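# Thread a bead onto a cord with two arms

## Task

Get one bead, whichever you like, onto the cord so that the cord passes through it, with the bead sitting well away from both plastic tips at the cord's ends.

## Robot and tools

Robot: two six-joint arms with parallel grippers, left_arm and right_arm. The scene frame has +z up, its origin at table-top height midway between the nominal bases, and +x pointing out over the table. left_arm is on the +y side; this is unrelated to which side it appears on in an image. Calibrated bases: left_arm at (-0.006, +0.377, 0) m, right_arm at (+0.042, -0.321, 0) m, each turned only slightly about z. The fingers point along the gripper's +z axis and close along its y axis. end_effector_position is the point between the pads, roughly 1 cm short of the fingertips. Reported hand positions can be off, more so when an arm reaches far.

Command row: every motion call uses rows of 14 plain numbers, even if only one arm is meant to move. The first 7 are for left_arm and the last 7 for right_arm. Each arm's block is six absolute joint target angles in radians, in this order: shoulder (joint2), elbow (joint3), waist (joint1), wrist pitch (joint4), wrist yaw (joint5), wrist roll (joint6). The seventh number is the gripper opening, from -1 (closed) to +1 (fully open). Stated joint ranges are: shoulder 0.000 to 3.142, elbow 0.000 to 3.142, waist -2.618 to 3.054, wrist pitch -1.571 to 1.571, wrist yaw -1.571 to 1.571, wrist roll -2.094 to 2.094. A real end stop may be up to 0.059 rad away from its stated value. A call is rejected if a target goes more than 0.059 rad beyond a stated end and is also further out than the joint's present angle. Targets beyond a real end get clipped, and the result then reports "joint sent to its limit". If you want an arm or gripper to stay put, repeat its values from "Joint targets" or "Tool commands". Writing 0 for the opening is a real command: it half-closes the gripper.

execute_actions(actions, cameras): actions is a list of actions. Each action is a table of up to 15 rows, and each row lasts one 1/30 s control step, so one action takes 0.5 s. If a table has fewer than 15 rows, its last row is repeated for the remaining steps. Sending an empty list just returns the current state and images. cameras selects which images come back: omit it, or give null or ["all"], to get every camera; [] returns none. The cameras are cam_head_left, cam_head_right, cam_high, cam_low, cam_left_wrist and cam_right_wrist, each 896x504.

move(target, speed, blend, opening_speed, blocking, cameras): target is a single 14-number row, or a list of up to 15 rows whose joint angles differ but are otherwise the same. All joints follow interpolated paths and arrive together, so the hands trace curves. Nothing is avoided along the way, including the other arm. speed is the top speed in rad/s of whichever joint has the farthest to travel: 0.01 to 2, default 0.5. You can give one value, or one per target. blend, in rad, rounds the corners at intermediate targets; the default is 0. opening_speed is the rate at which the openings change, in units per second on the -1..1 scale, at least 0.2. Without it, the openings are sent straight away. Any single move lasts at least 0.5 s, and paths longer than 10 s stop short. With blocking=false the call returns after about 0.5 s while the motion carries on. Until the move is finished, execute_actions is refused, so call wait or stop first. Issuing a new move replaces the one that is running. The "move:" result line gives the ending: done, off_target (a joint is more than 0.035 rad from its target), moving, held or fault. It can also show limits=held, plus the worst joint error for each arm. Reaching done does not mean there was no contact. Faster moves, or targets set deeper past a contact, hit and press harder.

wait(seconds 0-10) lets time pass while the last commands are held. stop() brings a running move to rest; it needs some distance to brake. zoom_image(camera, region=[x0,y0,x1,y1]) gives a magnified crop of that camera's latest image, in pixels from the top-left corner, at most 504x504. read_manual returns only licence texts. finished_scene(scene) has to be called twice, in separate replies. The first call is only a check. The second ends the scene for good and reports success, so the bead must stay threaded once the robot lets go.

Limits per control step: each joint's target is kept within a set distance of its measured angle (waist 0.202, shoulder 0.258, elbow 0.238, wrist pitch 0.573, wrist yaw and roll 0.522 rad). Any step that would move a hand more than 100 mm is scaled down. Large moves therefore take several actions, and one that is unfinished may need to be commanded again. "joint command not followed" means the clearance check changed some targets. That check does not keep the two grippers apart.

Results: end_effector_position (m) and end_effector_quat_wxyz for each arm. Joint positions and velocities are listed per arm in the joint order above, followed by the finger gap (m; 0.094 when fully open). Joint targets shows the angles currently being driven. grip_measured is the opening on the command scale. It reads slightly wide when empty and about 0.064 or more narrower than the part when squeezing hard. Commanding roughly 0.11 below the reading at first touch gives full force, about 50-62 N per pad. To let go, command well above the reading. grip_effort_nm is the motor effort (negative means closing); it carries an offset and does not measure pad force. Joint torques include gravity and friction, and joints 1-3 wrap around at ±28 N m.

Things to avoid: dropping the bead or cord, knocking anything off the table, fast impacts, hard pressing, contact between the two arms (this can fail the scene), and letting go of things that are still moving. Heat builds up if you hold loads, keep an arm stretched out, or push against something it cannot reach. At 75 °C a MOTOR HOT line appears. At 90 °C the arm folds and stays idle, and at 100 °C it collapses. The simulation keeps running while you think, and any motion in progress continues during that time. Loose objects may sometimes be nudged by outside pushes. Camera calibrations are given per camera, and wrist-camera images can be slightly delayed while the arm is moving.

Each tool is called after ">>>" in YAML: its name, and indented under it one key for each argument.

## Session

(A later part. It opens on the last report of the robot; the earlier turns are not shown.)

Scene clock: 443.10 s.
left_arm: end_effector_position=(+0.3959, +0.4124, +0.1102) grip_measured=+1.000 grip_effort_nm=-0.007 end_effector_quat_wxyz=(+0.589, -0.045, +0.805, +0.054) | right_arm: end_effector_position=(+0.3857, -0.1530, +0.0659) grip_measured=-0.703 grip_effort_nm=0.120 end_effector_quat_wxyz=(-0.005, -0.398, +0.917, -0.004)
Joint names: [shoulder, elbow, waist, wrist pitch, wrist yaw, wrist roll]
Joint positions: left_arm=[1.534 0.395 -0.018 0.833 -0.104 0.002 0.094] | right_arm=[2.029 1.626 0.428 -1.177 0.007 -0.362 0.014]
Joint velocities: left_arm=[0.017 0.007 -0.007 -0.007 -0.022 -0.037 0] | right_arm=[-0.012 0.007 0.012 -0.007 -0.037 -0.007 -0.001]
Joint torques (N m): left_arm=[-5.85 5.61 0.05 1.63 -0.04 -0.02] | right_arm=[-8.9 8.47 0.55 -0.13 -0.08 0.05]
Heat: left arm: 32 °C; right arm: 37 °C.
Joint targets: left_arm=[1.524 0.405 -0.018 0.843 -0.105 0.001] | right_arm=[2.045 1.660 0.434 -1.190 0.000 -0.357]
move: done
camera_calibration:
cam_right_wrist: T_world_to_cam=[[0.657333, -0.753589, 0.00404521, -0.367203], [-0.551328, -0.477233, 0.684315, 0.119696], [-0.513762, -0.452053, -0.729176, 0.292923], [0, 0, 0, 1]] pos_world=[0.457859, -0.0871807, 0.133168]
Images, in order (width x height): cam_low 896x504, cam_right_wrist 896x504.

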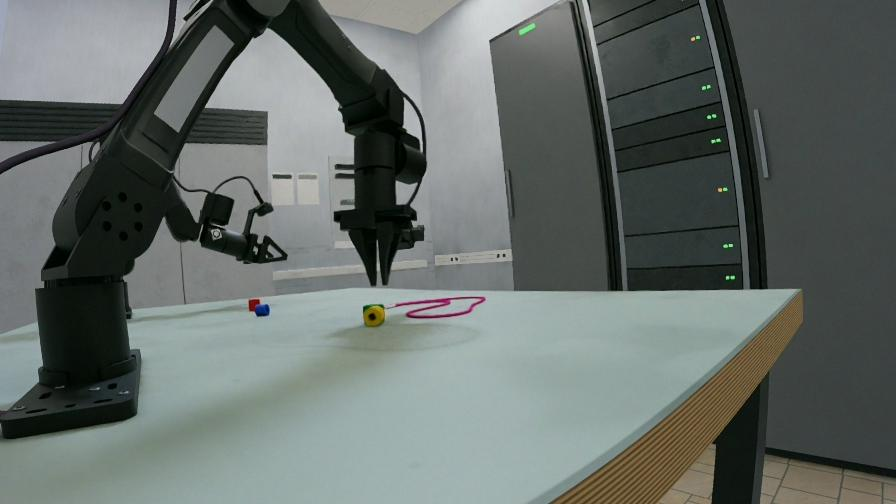

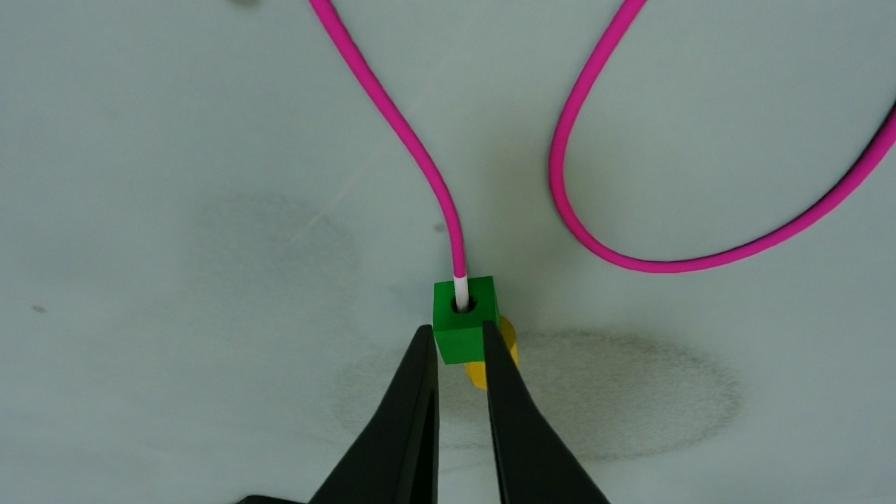

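>>> move:
  target: [1.524,0.405,-0.018,0.843,-0.105,0.001,1,1.965,1.387,0.407,-0.943,0,-0.347,-0.68]
  speed: 0.25
  cameras: ["cam_low","cam_right_wrist"]

>>> zoom_image:
  camera: "cam_right_wrist"
  region: [350, 300, 600, 500]

>>> zoom_image:
  camera: "cam_low"
  region: [350, 270, 440, 330]

Scene clock: 462.13 s.
left_arm: end_effector_position=(+0.3959, +0.4124, +0.1102) grip_measured=+1.000 grip_effort_nm=0.002 end_effector_quat_wxyz=(+0.589, -0.045, +0.805, +0.054) | right_arm: end_effector_position=(+0.3721, -0.1648, +0.0219) grip_measured=-0.683 grip_effort_nm=0.125 end_effector_quat_wxyz=(-0.002, -0.387, +0.922, -0.003)
Joint names: [shoulder, elbow, waist, wrist pitch, wrist yaw, wrist roll]
Joint positions: left_arm=[1.534 0.395 -0.018 0.833 -0.104 0.002 0.094] | right_arm=[2.003 1.406 0.416 -0.978 0.007 -0.352 0.015]
Joint velocities: left_arm=[-0.002 -0.002 -0.022 0.037 -0.007 0.037 0] | right_arm=[-0.012 -0.012 -0.017 -0.037 -0.007 -0.022 0]
Joint torques (N m): left_arm=[-5.83 5.6 0.03 1.63 -0.04 -0.03] | right_arm=[-12.68 4.18 -0.75 0.35 -0.08 0.05]
Heat: left arm: 32 °C; right arm: 36 °C.
Joint targets: left_arm=[1.524 0.405 -0.018 0.843 -0.105 0.001] | right_arm=[1.965 1.387 0.407 -0.943 0.000 -0.347]
move: off_target (right_arm); right_arm: the shoulder is farthest, 0.038 rad from its target
camera_calibration:
cam_right_wrist: T_world_to_cam=[[0.639889, -0.768447, 0.00558069, -0.36297], [-0.565703, -0.466123, 0.680227, 0.143964], [-0.520117, -0.438427, -0.73298, 0.253233], [0, 0, 0, 1]] pos_world=[0.445412, -0.100794, 0.0897122]
Images, in order (width x height): cam_low 896x504, cam_right_wrist 896x504.

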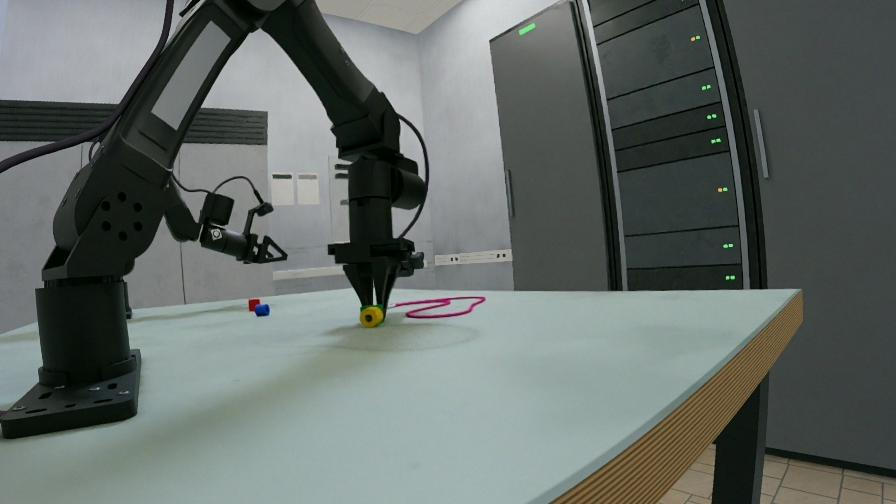

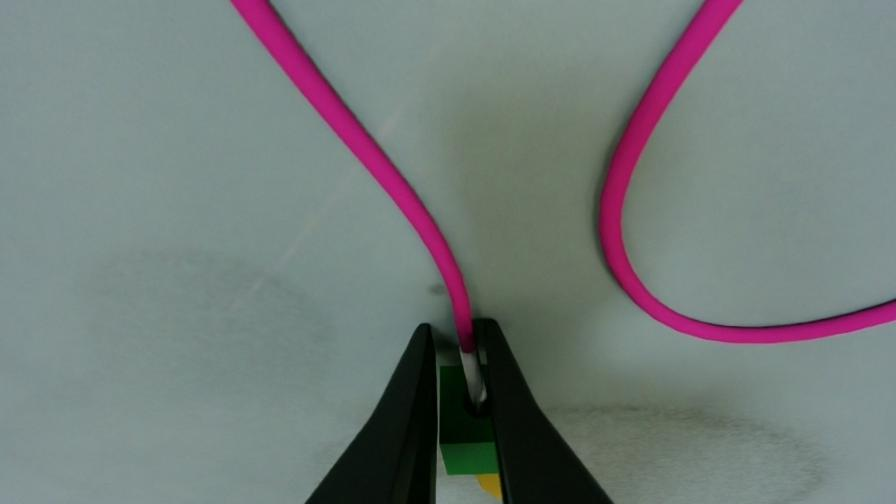

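Scaled by 2.016 from the camera's 896x504 image, which has a finer 1280x720 frame.

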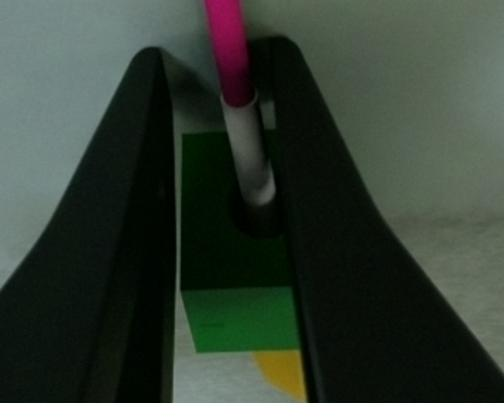

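Scaled by 5.600 from the camera's 896x504 image, which has a finer 1280x720 frame.

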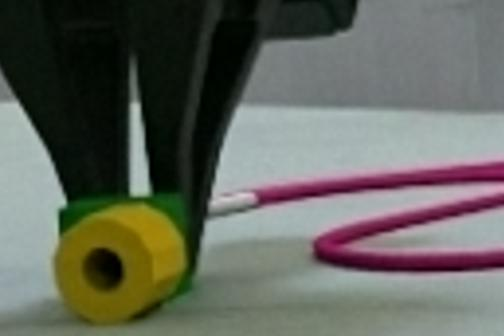

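>>> move:
  target: [1.524,0.405,-0.018,0.843,-0.105,0.001,1,2.042,1.486,0.432,-0.96,0,-0.337,-0.68]
  speed: 0.2
  cameras: []

>>> move:
  target: [1.524,0.405,-0.018,0.843,-0.105,0.001,1,2.042,1.486,0.432,-0.96,0,-0.337,-0.97]
  opening_speed: 1
  cameras: ["cam_low","cam_right_wrist"]

>>> zoom_image:
  camera: "cam_right_wrist"
  region: [350, 300, 600, 500]

>>> zoom_image:
  camera: "cam_low"
  region: [350, 270, 440, 330]

Scene clock: 479.77 s.
left_arm: end_effector_position=(+0.3959, +0.4124, +0.1102) grip_measured=+1.000 grip_effort_nm=-0.002 end_effector_quat_wxyz=(+0.589, -0.045, +0.805, +0.054) | right_arm: end_effector_position=(+0.3830, -0.1571, +0.0244) grip_measured=-0.683 grip_effort_nm=0.120 end_effector_quat_wxyz=(+0.010, -0.386, +0.923, -0.003)
Joint names: [shoulder, elbow, waist, wrist pitch, wrist yaw, wrist roll]
Joint positions: left_arm=[1.534 0.395 -0.018 0.833 -0.104 0.002 0.094] | right_arm=[2.025 1.45 0.422 -0.975 0.007 -0.343 0.015]
Joint velocities: left_arm=[-0.012 0.002 0.012 -0.007 -0.037 -0.051 0] | right_arm=[-0.012 -0.012 0.007 0.066 -0.022 0.007 0]
Joint torques (N m): left_arm=[-5.81 5.61 0.03 1.62 -0.04 -0.03] | right_arm=[-8.65 8.4 0.92 0.2 -0.07 0.05]
Heat: left arm: 32 °C; right arm: 36 °C.
Joint targets: left_arm=[1.524 0.405 -0.018 0.843 -0.105 0.001] | right_arm=[2.042 1.486 0.432 -0.960 0.000 -0.337]
move: off_target (right_arm); right_arm: the elbow is farthest, 0.036 rad from its target
No camera images: "cameras" was empty.

Scene clock: 480.27 s.
left_arm: end_effector_position=(+0.3959, +0.4124, +0.1102) grip_measured=+1.000 grip_effort_nm=0.002 end_effector_quat_wxyz=(+0.589, -0.045, +0.805, +0.054) | right_arm: end_effector_position=(+0.3830, -0.1571, +0.0244) grip_measured=-0.948 grip_effort_nm=-0.984 end_effector_quat_wxyz=(+0.010, -0.385, +0.923, -0.003)
Joint names: [shoulder, elbow, waist, wrist pitch, wrist yaw, wrist roll]
Joint positions: left_arm=[1.534 0.395 -0.018 0.833 -0.104 0.002 0.094] | right_arm=[2.025 1.45 0.422 -0.975 0.007 -0.342 0.002]
Joint velocities: left_arm=[0.017 0.002 0.002 0.007 -0.051 -0.051 0] | right_arm=[0.007 0.002 0.017 -0.022 0.022 -0.007 -0.002]
Joint torques (N m): left_arm=[-5.83 5.6 0.03 1.62 -0.04 -0.02] | right_arm=[-8.55 8.4 0.91 0.19 -0.1 0.06]
Heat: left arm: 32 °C; right arm: 36 °C.
Joint targets: left_arm=[1.524 0.405 -0.018 0.843 -0.105 0.001] | right_arm=[2.042 1.486 0.432 -0.960 0.000 -0.337]
move: off_target (right_arm); right_arm: the elbow is farthest, 0.036 rad from its target
camera_calibration:
cam_right_wrist: T_world_to_cam=[[0.636768, -0.770971, 0.0113751, -0.363359], [-0.582067, -0.470967, 0.662864, 0.157922], [-0.505692, -0.428712, -0.748654, 0.260556], [0, 0, 0, 1]] pos_world=[0.455057, -0.0940598, 0.0945182]
Images, in order (width x height): cam_low 896x504, cam_right_wrist 896x504.

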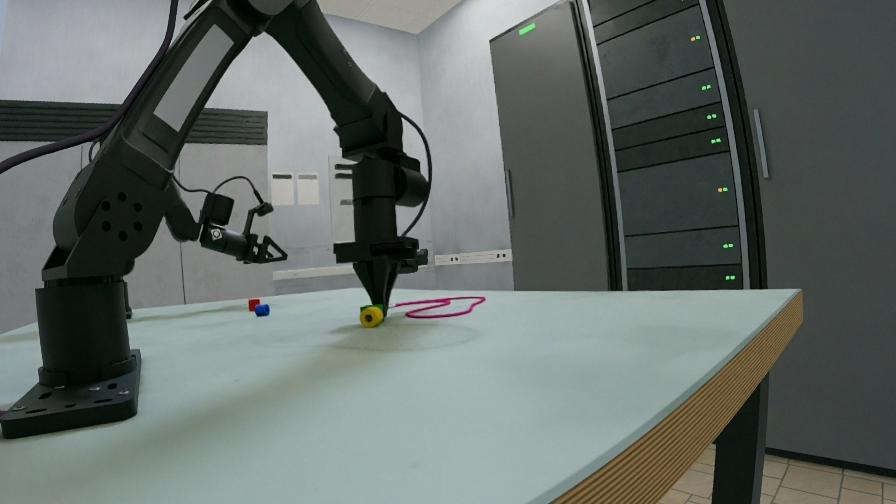

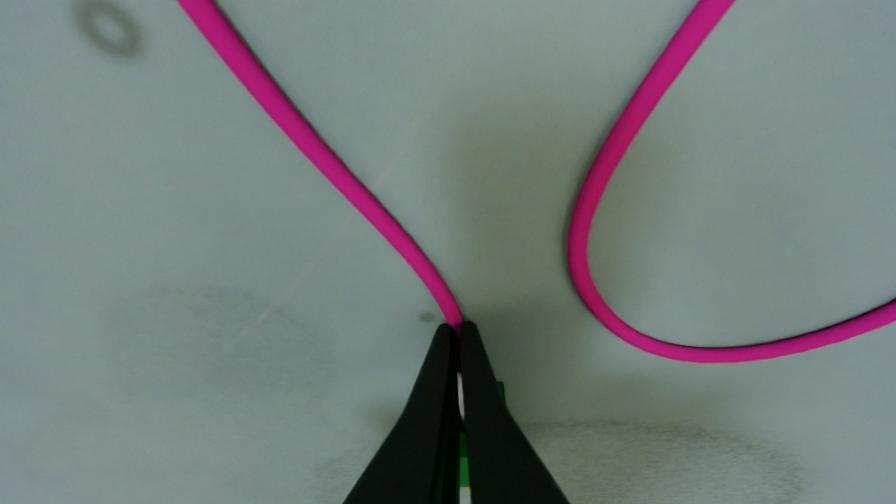

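Scaled by 2.016 from the camera's 896x504 image, which has a finer 1280x720 frame.

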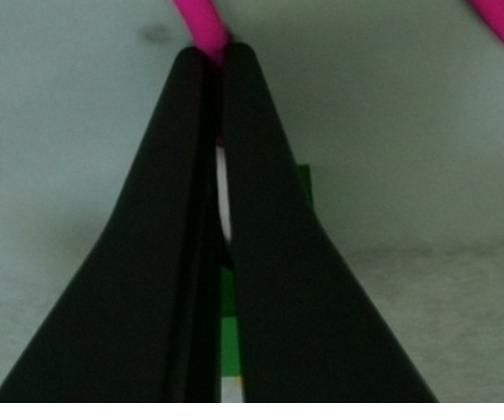

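Scaled by 5.600 from the camera's 896x504 image, which has a finer 1280x720 frame.

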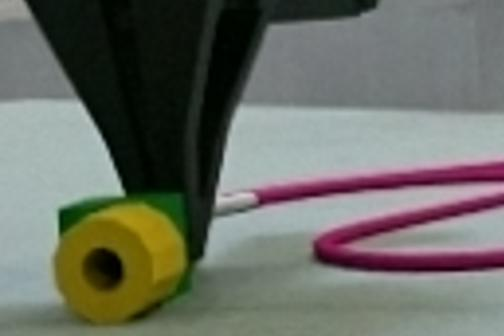

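>>> move:
  target: [1.524,0.405,-0.018,0.843,-0.105,0.001,1,1.914,1.36,0.394,-0.972,0,-0.366,-0.97]
  speed: 0.6
  cameras: ["cam_low","cam_right_wrist"]

>>> zoom_image:
  camera: "cam_right_wrist"
  region: [350, 300, 600, 500]

>>> zoom_image:
  camera: "cam_low"
  region: [350, 270, 440, 330]

Scene clock: 492.53 s.
left_arm: end_effector_position=(+0.3959, +0.4124, +0.1102) grip_measured=+1.000 grip_effort_nm=-0.007 end_effector_quat_wxyz=(+0.589, -0.045, +0.805, +0.054) | right_arm: end_effector_position=(+0.3711, -0.1717, +0.0320) grip_measured=-0.952 grip_effort_nm=-1.053 end_effector_quat_wxyz=(+0.011, -0.383, +0.923, -0.003)
Joint names: [shoulder, elbow, waist, wrist pitch, wrist yaw, wrist roll]
Joint positions: left_arm=[1.534 0.395 -0.018 0.833 -0.104 0.002 0.094] | right_arm=[1.953 1.377 0.4 -0.972 0.007 -0.36 0.002]
Joint velocities: left_arm=[0.012 -0.002 0.012 -0.007 0.051 -0.066 0] | right_arm=[0.012 0.007 0.012 -0.037 -0.007 0.022 -0.001]
Joint torques (N m): left_arm=[-5.85 5.61 0.05 1.62 -0.04 -0.02] | right_arm=[-12.38 4.4 -0.39 0.05 -0.07 -0.02]
Heat: left arm: 32 °C; right arm: 35 °C.
Joint targets: left_arm=[1.524 0.405 -0.018 0.843 -0.105 0.001] | right_arm=[1.914 1.360 0.394 -0.972 0.000 -0.366]
move: off_target (right_arm); right_arm: the shoulder is farthest, 0.039 rad from its target
camera_calibration:
cam_right_wrist: T_world_to_cam=[[0.633499, -0.773646, 0.0122821, -0.366421], [-0.585449, -0.468895, 0.661353, 0.140729], [-0.505894, -0.426157, -0.749975, 0.254518], [0, 0, 0, 1]] pos_world=[0.443276, -0.109029, 0.102311]
Images, in order (width x height): cam_low 896x504, cam_right_wrist 896x504.

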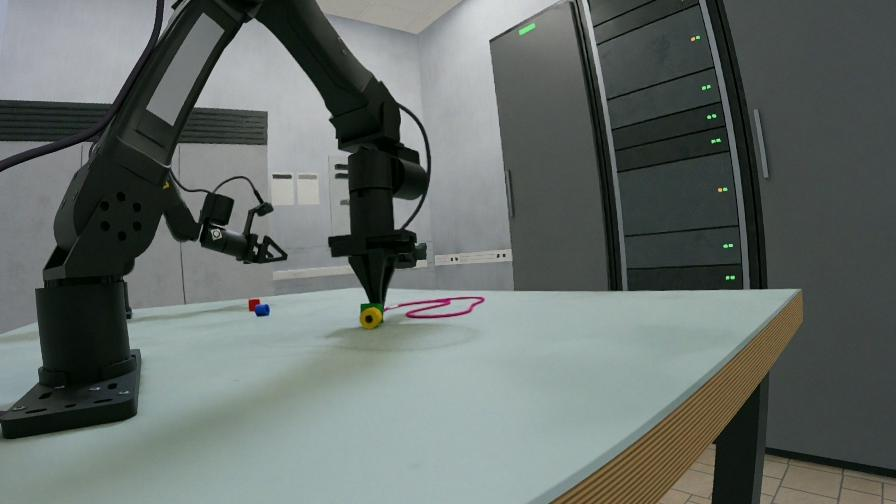

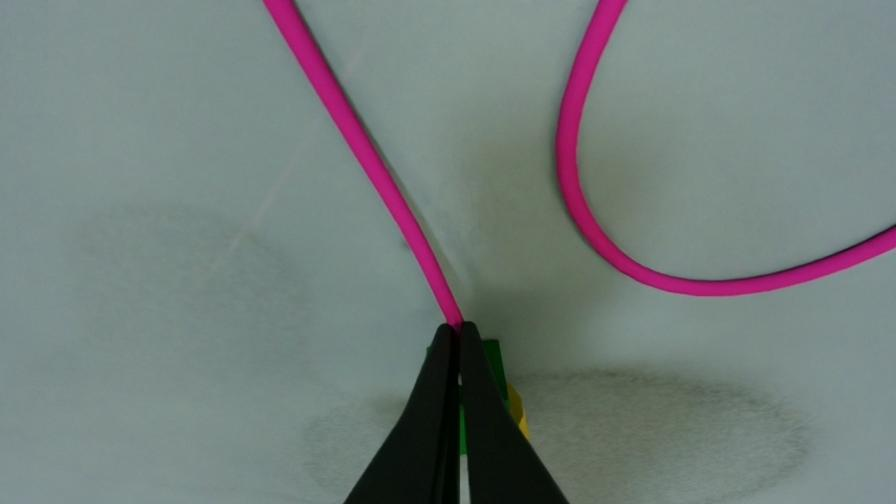

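Scaled by 2.016 from the camera's 896x504 image, which has a finer 1280x720 frame.

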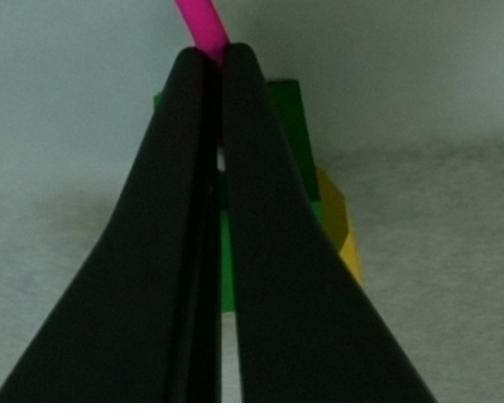

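Scaled by 5.600 from the camera's 896x504 image, which has a finer 1280x720 frame.

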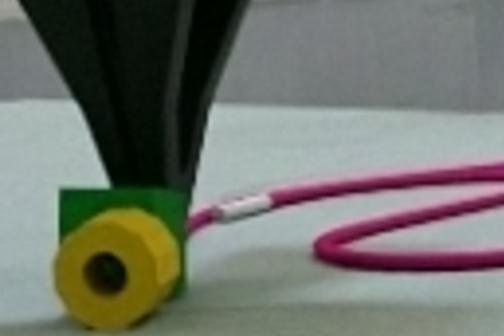

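>>> move:
  target: [1.524,0.405,-0.018,0.843,-0.105,0.001,1,1.914,1.36,0.394,-0.972,0,-0.366,-0.65]
  opening_speed: 1
  cameras: []

>>> move:
  target: [1.524,0.405,-0.018,0.843,-0.105,0.001,1,2.034,1.472,0.424,-0.957,0,-0.343,-0.65]
  speed: 0.3
  cameras: ["cam_low","cam_right_wrist"]

>>> zoom_image:
  camera: "cam_right_wrist"
  region: [350, 300, 600, 500]

>>> zoom_image:
  camera: "cam_low"
  region: [350, 270, 440, 330]

Scene clock: 505.20 s.
left_arm: end_effector_position=(+0.3959, +0.4124, +0.1102) grip_measured=+1.000 grip_effort_nm=0.002 end_effector_quat_wxyz=(+0.589, -0.045, +0.805, +0.054) | right_arm: end_effector_position=(+0.3711, -0.1717, +0.0320) grip_measured=-0.653 grip_effort_nm=0.125 end_effector_quat_wxyz=(+0.011, -0.384, +0.923, -0.003)
Joint names: [shoulder, elbow, waist, wrist pitch, wrist yaw, wrist roll]
Joint positions: left_arm=[1.534 0.395 -0.018 0.833 -0.104 0.002 0.094] | right_arm=[1.953 1.377 0.4 -0.972 0.007 -0.361 0.016]
Joint velocities: left_arm=[-0.002 -0.012 -0.007 0.037 0.066 -0.022 0] | right_arm=[-0.007 -0.012 -0.002 0.081 -0.007 -0.037 0]
Joint torques (N m): left_arm=[-5.83 5.6 0.03 1.62 -0.04 -0.02] | right_arm=[-12.33 4.34 -0.49 0.05 -0.06 -0.04]
Heat: left arm: 32 °C; right arm: 37 °C.
Joint targets: left_arm=[1.524 0.405 -0.018 0.843 -0.105 0.001] | right_arm=[1.914 1.360 0.394 -0.972 0.000 -0.366]
move: off_target (right_arm); right_arm: the shoulder is farthest, 0.039 rad from its target
No camera images: "cameras" was empty.

Scene clock: 506.07 s.
left_arm: end_effector_position=(+0.3959, +0.4124, +0.1102) grip_measured=+1.000 grip_effort_nm=0.002 end_effector_quat_wxyz=(+0.589, -0.045, +0.805, +0.054) | right_arm: end_effector_position=(+0.3810, -0.1599, +0.0229) grip_measured=-0.653 grip_effort_nm=0.120 end_effector_quat_wxyz=(+0.008, -0.386, +0.922, -0.003)
Joint names: [shoulder, elbow, waist, wrist pitch, wrist yaw, wrist roll]
Joint positions: left_arm=[1.534 0.395 -0.018 0.833 -0.104 0.002 0.094] | right_arm=[2.02 1.436 0.418 -0.97 0.007 -0.349 0.016]
Joint velocities: left_arm=[0.007 0.007 0.007 -0.051 0.051 -0.022 0] | right_arm=[0.002 -0.012 0.012 -0.066 0.022 -0.066 -0.001]
Joint torques (N m): left_arm=[-5.83 5.61 0.02 1.63 -0.04 -0.03] | right_arm=[-8.79 8.38 0.46 0.18 -0.07 0.06]
Heat: left arm: 32 °C; right arm: 36 °C.
Joint targets: left_arm=[1.524 0.405 -0.018 0.843 -0.105 0.001] | right_arm=[2.034 1.472 0.424 -0.957 0.000 -0.343]
move: off_target (right_arm); right_arm: the elbow is farthest, 0.036 rad from its target
camera_calibration:
cam_right_wrist: T_world_to_cam=[[0.638559, -0.769492, 0.0112026, -0.364709], [-0.578708, -0.47054, 0.6661, 0.15514], [-0.507287, -0.431827, -0.745778, 0.257152], [0, 0, 0, 1]] pos_world=[0.453119, -0.0965956, 0.0925254]
Images, in order (width x height): cam_low 896x504, cam_right_wrist 896x504.

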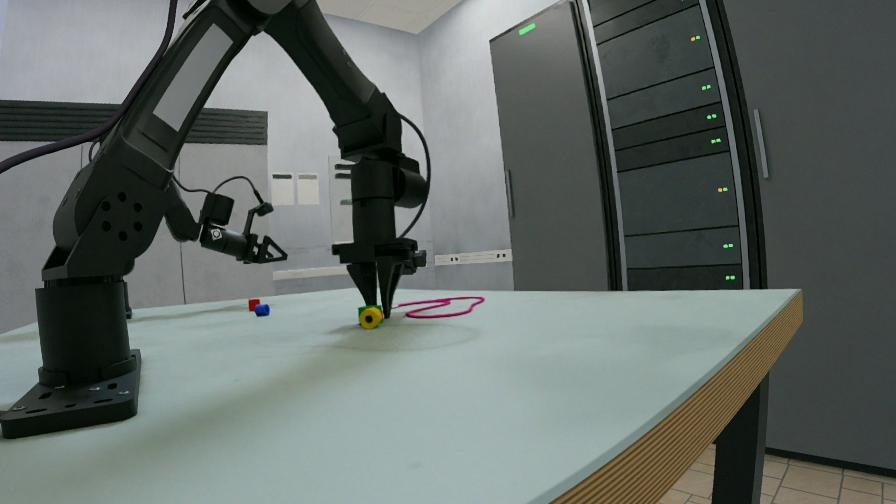

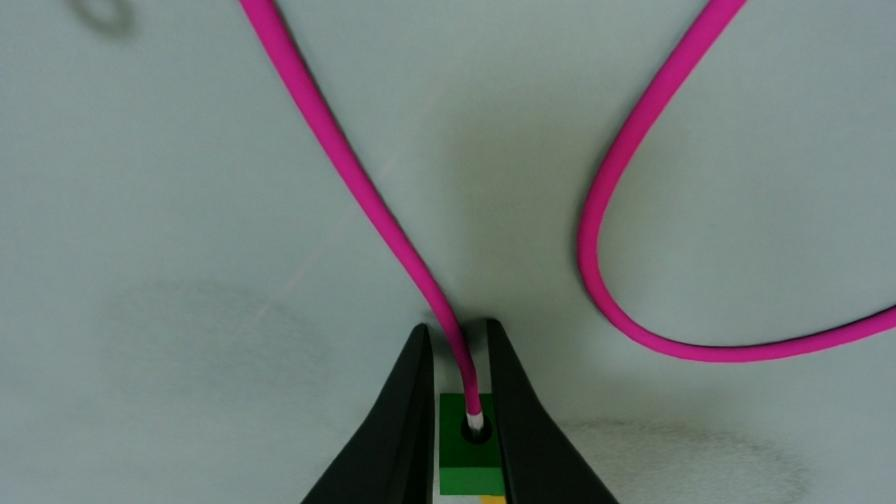

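Scaled by 2.016 from the camera's 896x504 image, which has a finer 1280x720 frame.

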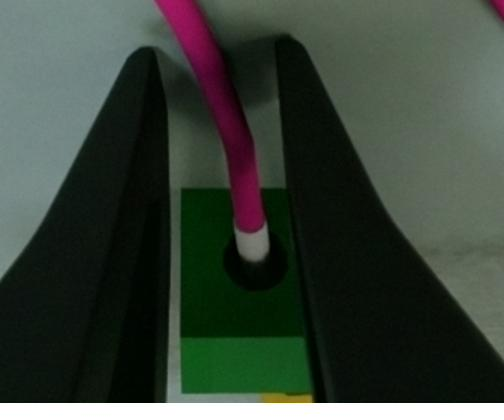

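Scaled by 5.600 from the camera's 896x504 image, which has a finer 1280x720 frame.

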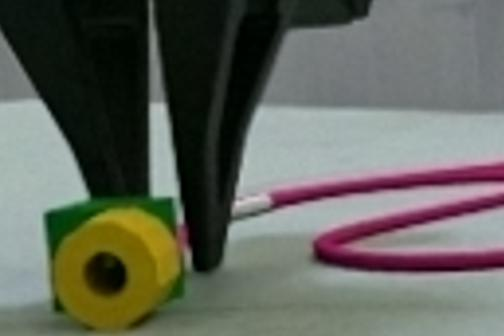

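>>> move:
  target: [1.524,0.405,-0.018,0.843,-0.105,0.001,1,2.034,1.472,0.424,-0.957,0,-0.343,-0.97]
  opening_speed: 1
  cameras: []

>>> move:
  target: [1.524,0.405,-0.018,0.843,-0.105,0.001,1,1.897,1.338,0.379,-0.963,0,-0.381,-0.97]
  speed: 0.6
  cameras: ["cam_low","cam_right_wrist"]

>>> zoom_image:
  camera: "cam_right_wrist"
  region: [350, 300, 600, 500]

>>> zoom_image:
  camera: "cam_low"
  region: [350, 270, 440, 330]

Scene clock: 520.07 s.
left_arm: end_effector_position=(+0.3959, +0.4124, +0.1102) grip_measured=+1.000 grip_effort_nm=0.007 end_effector_quat_wxyz=(+0.589, -0.045, +0.805, +0.054) | right_arm: end_effector_position=(+0.3810, -0.1599, +0.0229) grip_measured=-0.948 grip_effort_nm=-0.989 end_effector_quat_wxyz=(+0.008, -0.386, +0.922, -0.003)
Joint names: [shoulder, elbow, waist, wrist pitch, wrist yaw, wrist roll]
Joint positions: left_arm=[1.534 0.395 -0.018 0.833 -0.104 0.002 0.094] | right_arm=[2.02 1.436 0.418 -0.97 0.007 -0.348 0.002]
Joint velocities: left_arm=[-0.012 0.007 -0.007 0.022 0.051 -0.037 0] | right_arm=[-0.012 0.002 -0.007 -0.066 -0.022 -0.051 -0.001]
Joint torques (N m): left_arm=[-5.82 5.6 0.03 1.62 -0.04 -0.02] | right_arm=[-8.79 8.34 0.59 0.15 -0.09 0.05]
Heat: left arm: 32 °C; right arm: 35 °C.
Joint targets: left_arm=[1.524 0.405 -0.018 0.843 -0.105 0.001] | right_arm=[2.034 1.472 0.424 -0.957 0.000 -0.343]
move: off_target (right_arm); right_arm: the elbow is farthest, 0.036 rad from its target
No camera images: "cameras" was empty.

Scene clock: 520.97 s.
left_arm: end_effector_position=(+0.3959, +0.4124, +0.1102) grip_measured=+1.000 grip_effort_nm=-0.002 end_effector_quat_wxyz=(+0.589, -0.045, +0.805, +0.054) | right_arm: end_effector_position=(+0.3699, -0.1791, +0.0335) grip_measured=-0.952 grip_effort_nm=-1.053 end_effector_quat_wxyz=(+0.013, -0.382, +0.924, -0.003)
Joint names: [shoulder, elbow, waist, wrist pitch, wrist yaw, wrist roll]
Joint positions: left_arm=[1.534 0.395 -0.018 0.833 -0.104 0.002 0.094] | right_arm=[1.934 1.356 0.383 -0.967 0.007 -0.375 0.002]
Joint velocities: left_arm=[0.007 0.012 0.012 -0.051 0.051 0.037 0] | right_arm=[-0.027 0.002 0.002 0.022 -0.037 -0.007 0.001]
Joint torques (N m): left_arm=[-5.83 5.59 0.03 1.63 -0.04 -0.02] | right_arm=[-11.95 4.34 -0.27 0.09 -0.09 -0.08]
Heat: left arm: 32 °C; right arm: 36 °C.
Joint targets: left_arm=[1.524 0.405 -0.018 0.843 -0.105 0.001] | right_arm=[1.897 1.338 0.379 -0.963 0.000 -0.381]
move: off_target (right_arm); right_arm: the shoulder is farthest, 0.037 rad from its target
camera_calibration:
cam_right_wrist: T_world_to_cam=[[0.631672, -0.775112, 0.0138738, -0.37102], [-0.588736, -0.46799, 0.659072, 0.137074], [-0.504361, -0.424485, -0.751952, 0.251644], [0, 0, 0, 1]] pos_world=[0.441983, -0.116614, 0.10403]
Images, in order (width x height): cam_low 896x504, cam_right_wrist 896x504.

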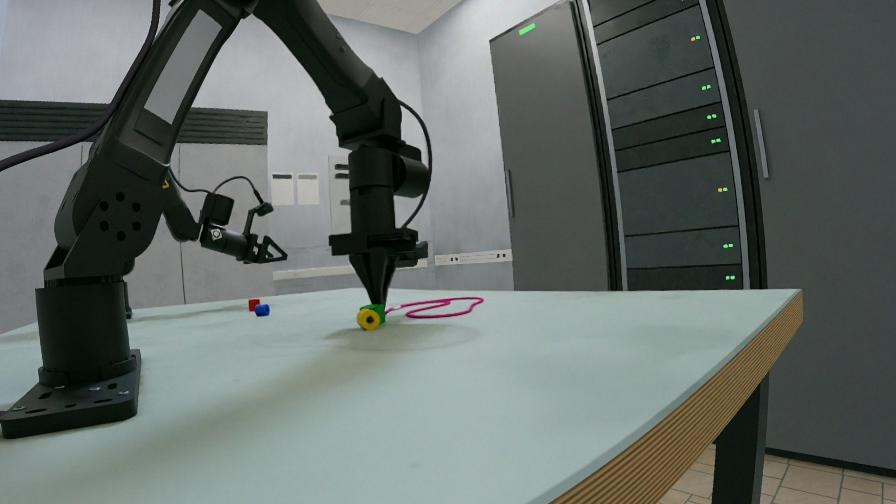

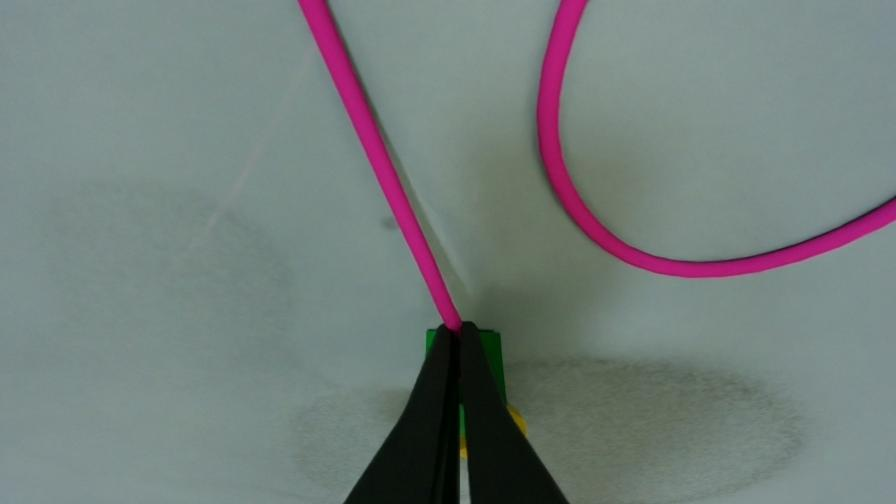

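Scaled by 2.016 from the camera's 896x504 image, which has a finer 1280x720 frame.

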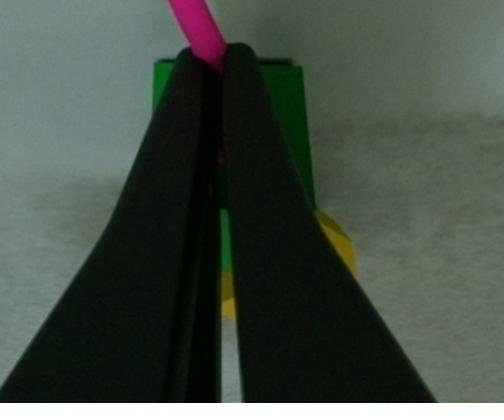

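Scaled by 5.600 from the camera's 896x504 image, which has a finer 1280x720 frame.

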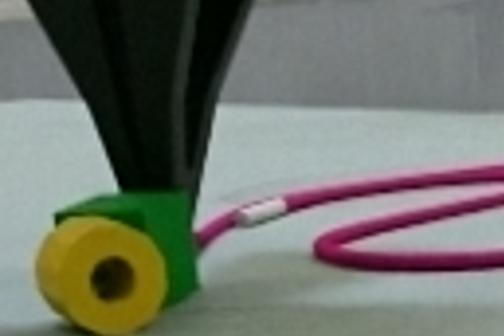

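>>> move:
  target: [1.524,0.405,-0.018,0.843,-0.105,0.001,1,1.897,1.338,0.379,-0.963,0,-0.381,-0.65]
  opening_speed: 1
  cameras: []

>>> move:
  target: [1.524,0.405,-0.018,0.843,-0.105,0.001,1,2.018,1.451,0.408,-0.952,0,-0.354,-0.65]
  speed: 0.3
  cameras: ["cam_low","cam_right_wrist"]

>>> zoom_image:
  camera: "cam_right_wrist"
  region: [350, 300, 600, 500]

>>> zoom_image:
  camera: "cam_low"
  region: [350, 270, 440, 330]

Scene clock: 532.60 s.
left_arm: end_effector_position=(+0.3959, +0.4124, +0.1102) grip_measured=+1.000 grip_effort_nm=-0.007 end_effector_quat_wxyz=(+0.589, -0.045, +0.805, +0.054) | right_arm: end_effector_position=(+0.3699, -0.1791, +0.0335) grip_measured=-0.653 grip_effort_nm=0.125 end_effector_quat_wxyz=(+0.013, -0.383, +0.924, -0.003)
Joint names: [shoulder, elbow, waist, wrist pitch, wrist yaw, wrist roll]
Joint positions: left_arm=[1.534 0.395 -0.018 0.833 -0.104 0.002 0.094] | right_arm=[1.934 1.356 0.383 -0.967 0.007 -0.376 0.016]
Joint velocities: left_arm=[0.002 0.002 -0.017 -0.066 -0.037 0.051 0] | right_arm=[-0.002 -0.002 -0.002 -0.037 -0.051 -0.007 0]
Joint torques (N m): left_arm=[-5.83 5.6 0.03 1.63 -0.04 -0.02] | right_arm=[-11.95 4.33 -0.29 0.09 -0.07 -0.03]
Heat: left arm: 32 °C; right arm: 39 °C.
Joint targets: left_arm=[1.524 0.405 -0.018 0.843 -0.105 0.001] | right_arm=[1.897 1.338 0.379 -0.963 0.000 -0.381]
move: off_target (right_arm); right_arm: the shoulder is farthest, 0.037 rad from its target
No camera images: "cameras" was empty.

Scene clock: 533.47 s.
left_arm: end_effector_position=(+0.3959, +0.4124, +0.1102) grip_measured=+1.000 grip_effort_nm=0.007 end_effector_quat_wxyz=(+0.589, -0.045, +0.805, +0.054) | right_arm: end_effector_position=(+0.3786, -0.1676, +0.0222) grip_measured=-0.653 grip_effort_nm=0.120 end_effector_quat_wxyz=(+0.006, -0.384, +0.923, -0.003)
Joint names: [shoulder, elbow, waist, wrist pitch, wrist yaw, wrist roll]
Joint positions: left_arm=[1.534 0.395 -0.018 0.833 -0.104 0.002 0.094] | right_arm=[2.006 1.412 0.402 -0.965 0.007 -0.36 0.016]
Joint velocities: left_arm=[0.002 -0.012 0.002 -0.037 0.007 0.022 0] | right_arm=[0.017 0.002 0.007 0.022 -0.081 -0.051 0]
Joint torques (N m): left_arm=[-5.85 5.6 0.03 1.63 -0.04 -0.02] | right_arm=[-8.66 8.54 0.68 0.15 -0.08 0.08]
Heat: left arm: 32 °C; right arm: 39 °C.
Joint targets: left_arm=[1.524 0.405 -0.018 0.843 -0.105 0.001] | right_arm=[2.018 1.451 0.408 -0.952 0.000 -0.354]
move: off_target (right_arm); right_arm: the elbow is farthest, 0.039 rad from its target
camera_calibration:
cam_right_wrist: T_world_to_cam=[[0.634783, -0.772628, 0.00981324, -0.368114], [-0.578147, -0.466497, 0.669423, 0.15096], [-0.512637, -0.430612, -0.742817, 0.254311], [0, 0, 0, 1]] pos_world=[0.451319, -0.104483, 0.0914628]
Images, in order (width x height): cam_low 896x504, cam_right_wrist 896x504.

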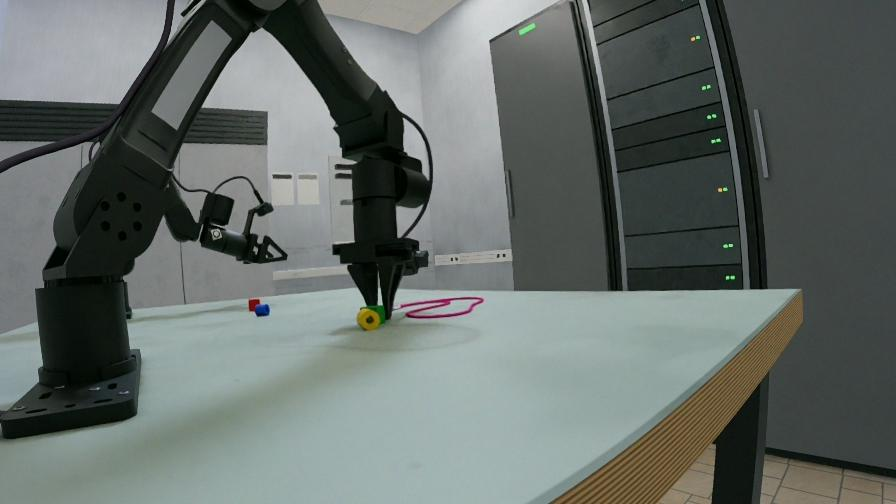

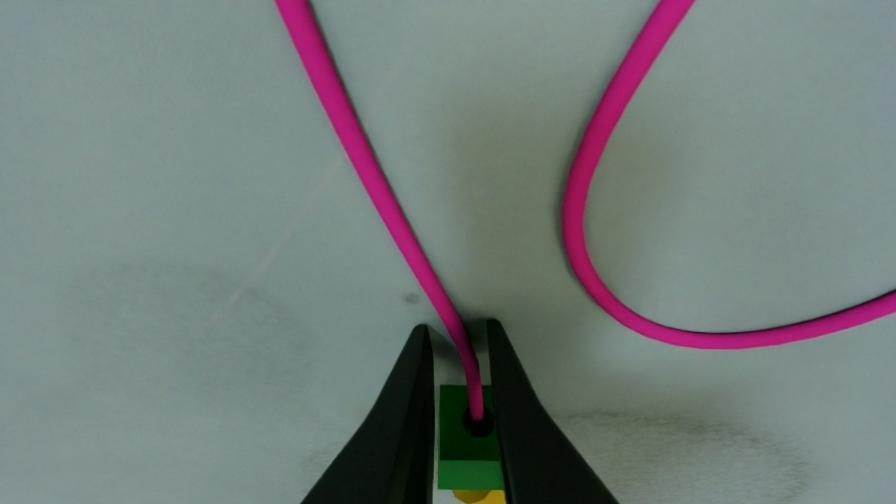

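Scaled by 2.016 from the camera's 896x504 image, which has a finer 1280x720 frame.

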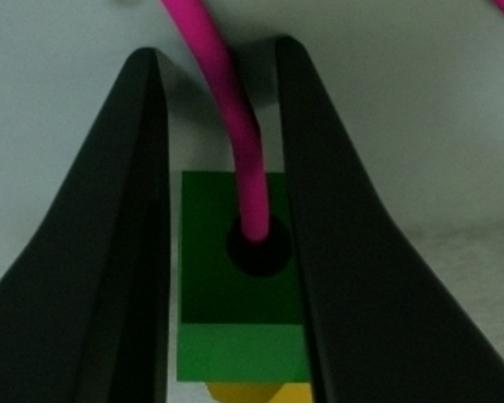

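Scaled by 5.600 from the camera's 896x504 image, which has a finer 1280x720 frame.

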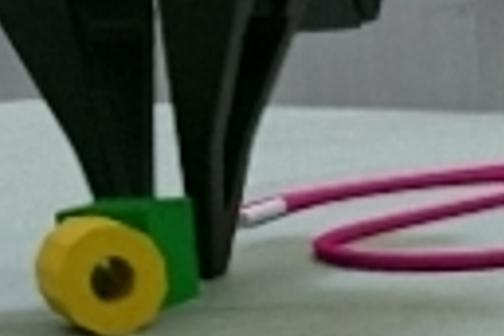

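>>> move:
  target: [1.524,0.405,-0.018,0.843,-0.105,0.001,1,2.018,1.451,0.408,-0.952,0,-0.354,-0.97]
  opening_speed: 1
  cameras: ["cam_right_wrist","cam_low","cam_head_right","cam_high"]

>>> zoom_image:
  camera: "cam_right_wrist"
  region: [350, 300, 600, 500]

>>> zoom_image:
  camera: "cam_low"
  region: [350, 270, 440, 330]

Scene clock: 556.70 s.
left_arm: end_effector_position=(+0.3959, +0.4124, +0.1102) grip_measured=+1.000 grip_effort_nm=0.002 end_effector_quat_wxyz=(+0.589, -0.045, +0.805, +0.054) | right_arm: end_effector_position=(+0.3786, -0.1676, +0.0222) grip_measured=-0.949 grip_effort_nm=-0.984 end_effector_quat_wxyz=(+0.006, -0.384, +0.923, -0.003)
Joint names: [shoulder, elbow, waist, wrist pitch, wrist yaw, wrist roll]
Joint positions: left_arm=[1.534 0.395 -0.018 0.833 -0.104 0.002 0.094] | right_arm=[2.006 1.412 0.402 -0.965 0.007 -0.359 0.002]
Joint velocities: left_arm=[-0.007 -0.002 -0.002 -0.022 0.037 -0.007 0] | right_arm=[-0.007 -0.007 -0.002 0.007 0.066 -0.022 -0.003]
Joint torques (N m): left_arm=[-5.83 5.61 0.02 1.63 -0.05 -0.02] | right_arm=[-8.73 8.65 0.54 0.15 -0.08 0.06]
Heat: left arm: 32 °C; right arm: 38 °C.
Joint targets: left_arm=[1.524 0.405 -0.018 0.843 -0.105 0.001] | right_arm=[2.018 1.451 0.408 -0.952 0.000 -0.354]
move: off_target (right_arm); right_arm: the elbow is farthest, 0.039 rad from its target
camera_calibration:
cam_right_wrist: T_world_to_cam=[[0.634194, -0.773112, 0.00980621, -0.367972], [-0.578503, -0.466062, 0.669418, 0.151168], [-0.512965, -0.430213, -0.742822, 0.254502], [0, 0, 0, 1]] pos_world=[0.451367, -0.104539, 0.0914636]
Images, in order (width x height): cam_head_right 896x504, cam_high 896x504, cam_low 896x504, cam_right_wrist 896x504.

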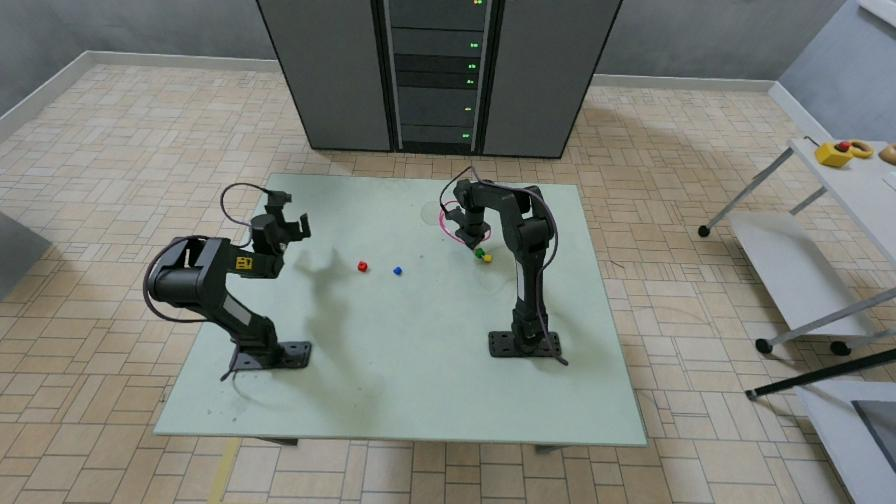

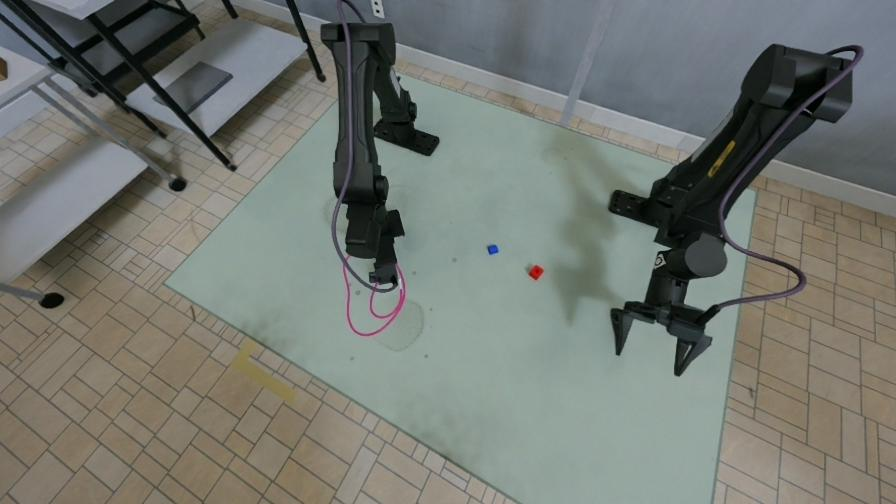

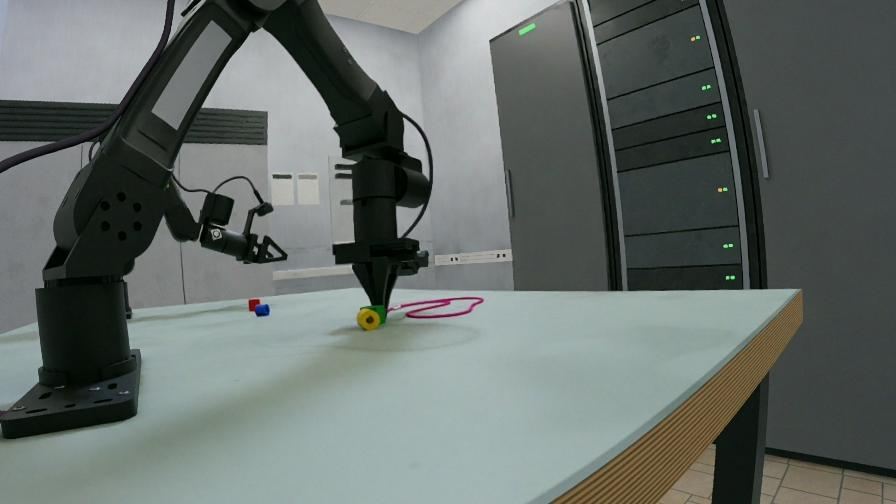

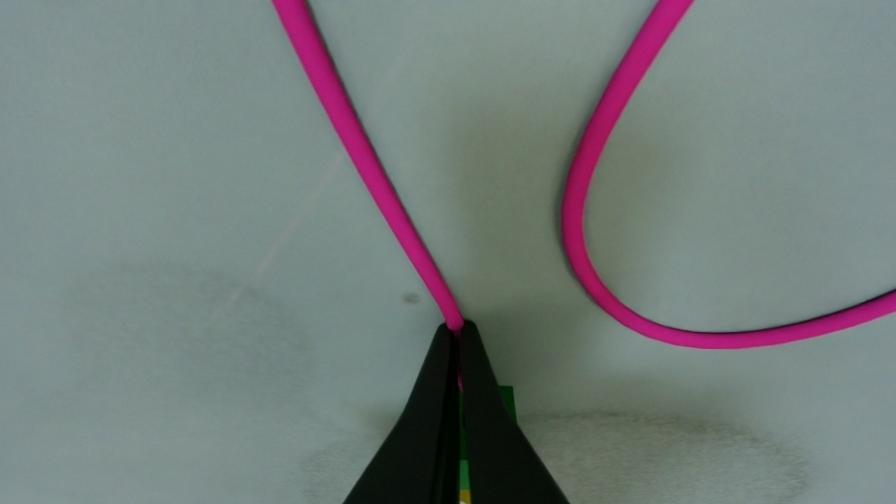

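Scaled by 2.016 from the camera's 896x504 image, which has a finer 1280x720 frame.

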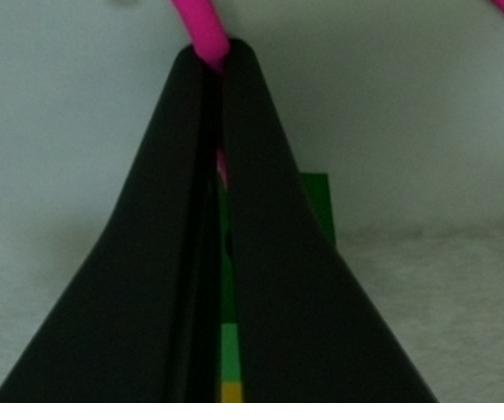

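Scaled by 5.600 from the camera's 896x504 image, which has a finer 1280x720 frame.

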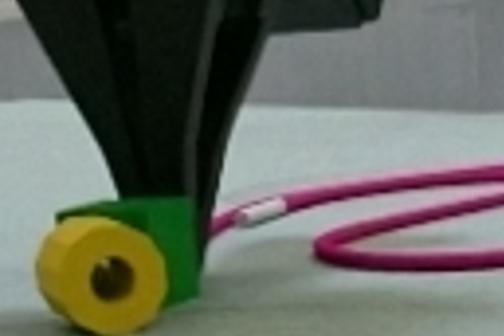

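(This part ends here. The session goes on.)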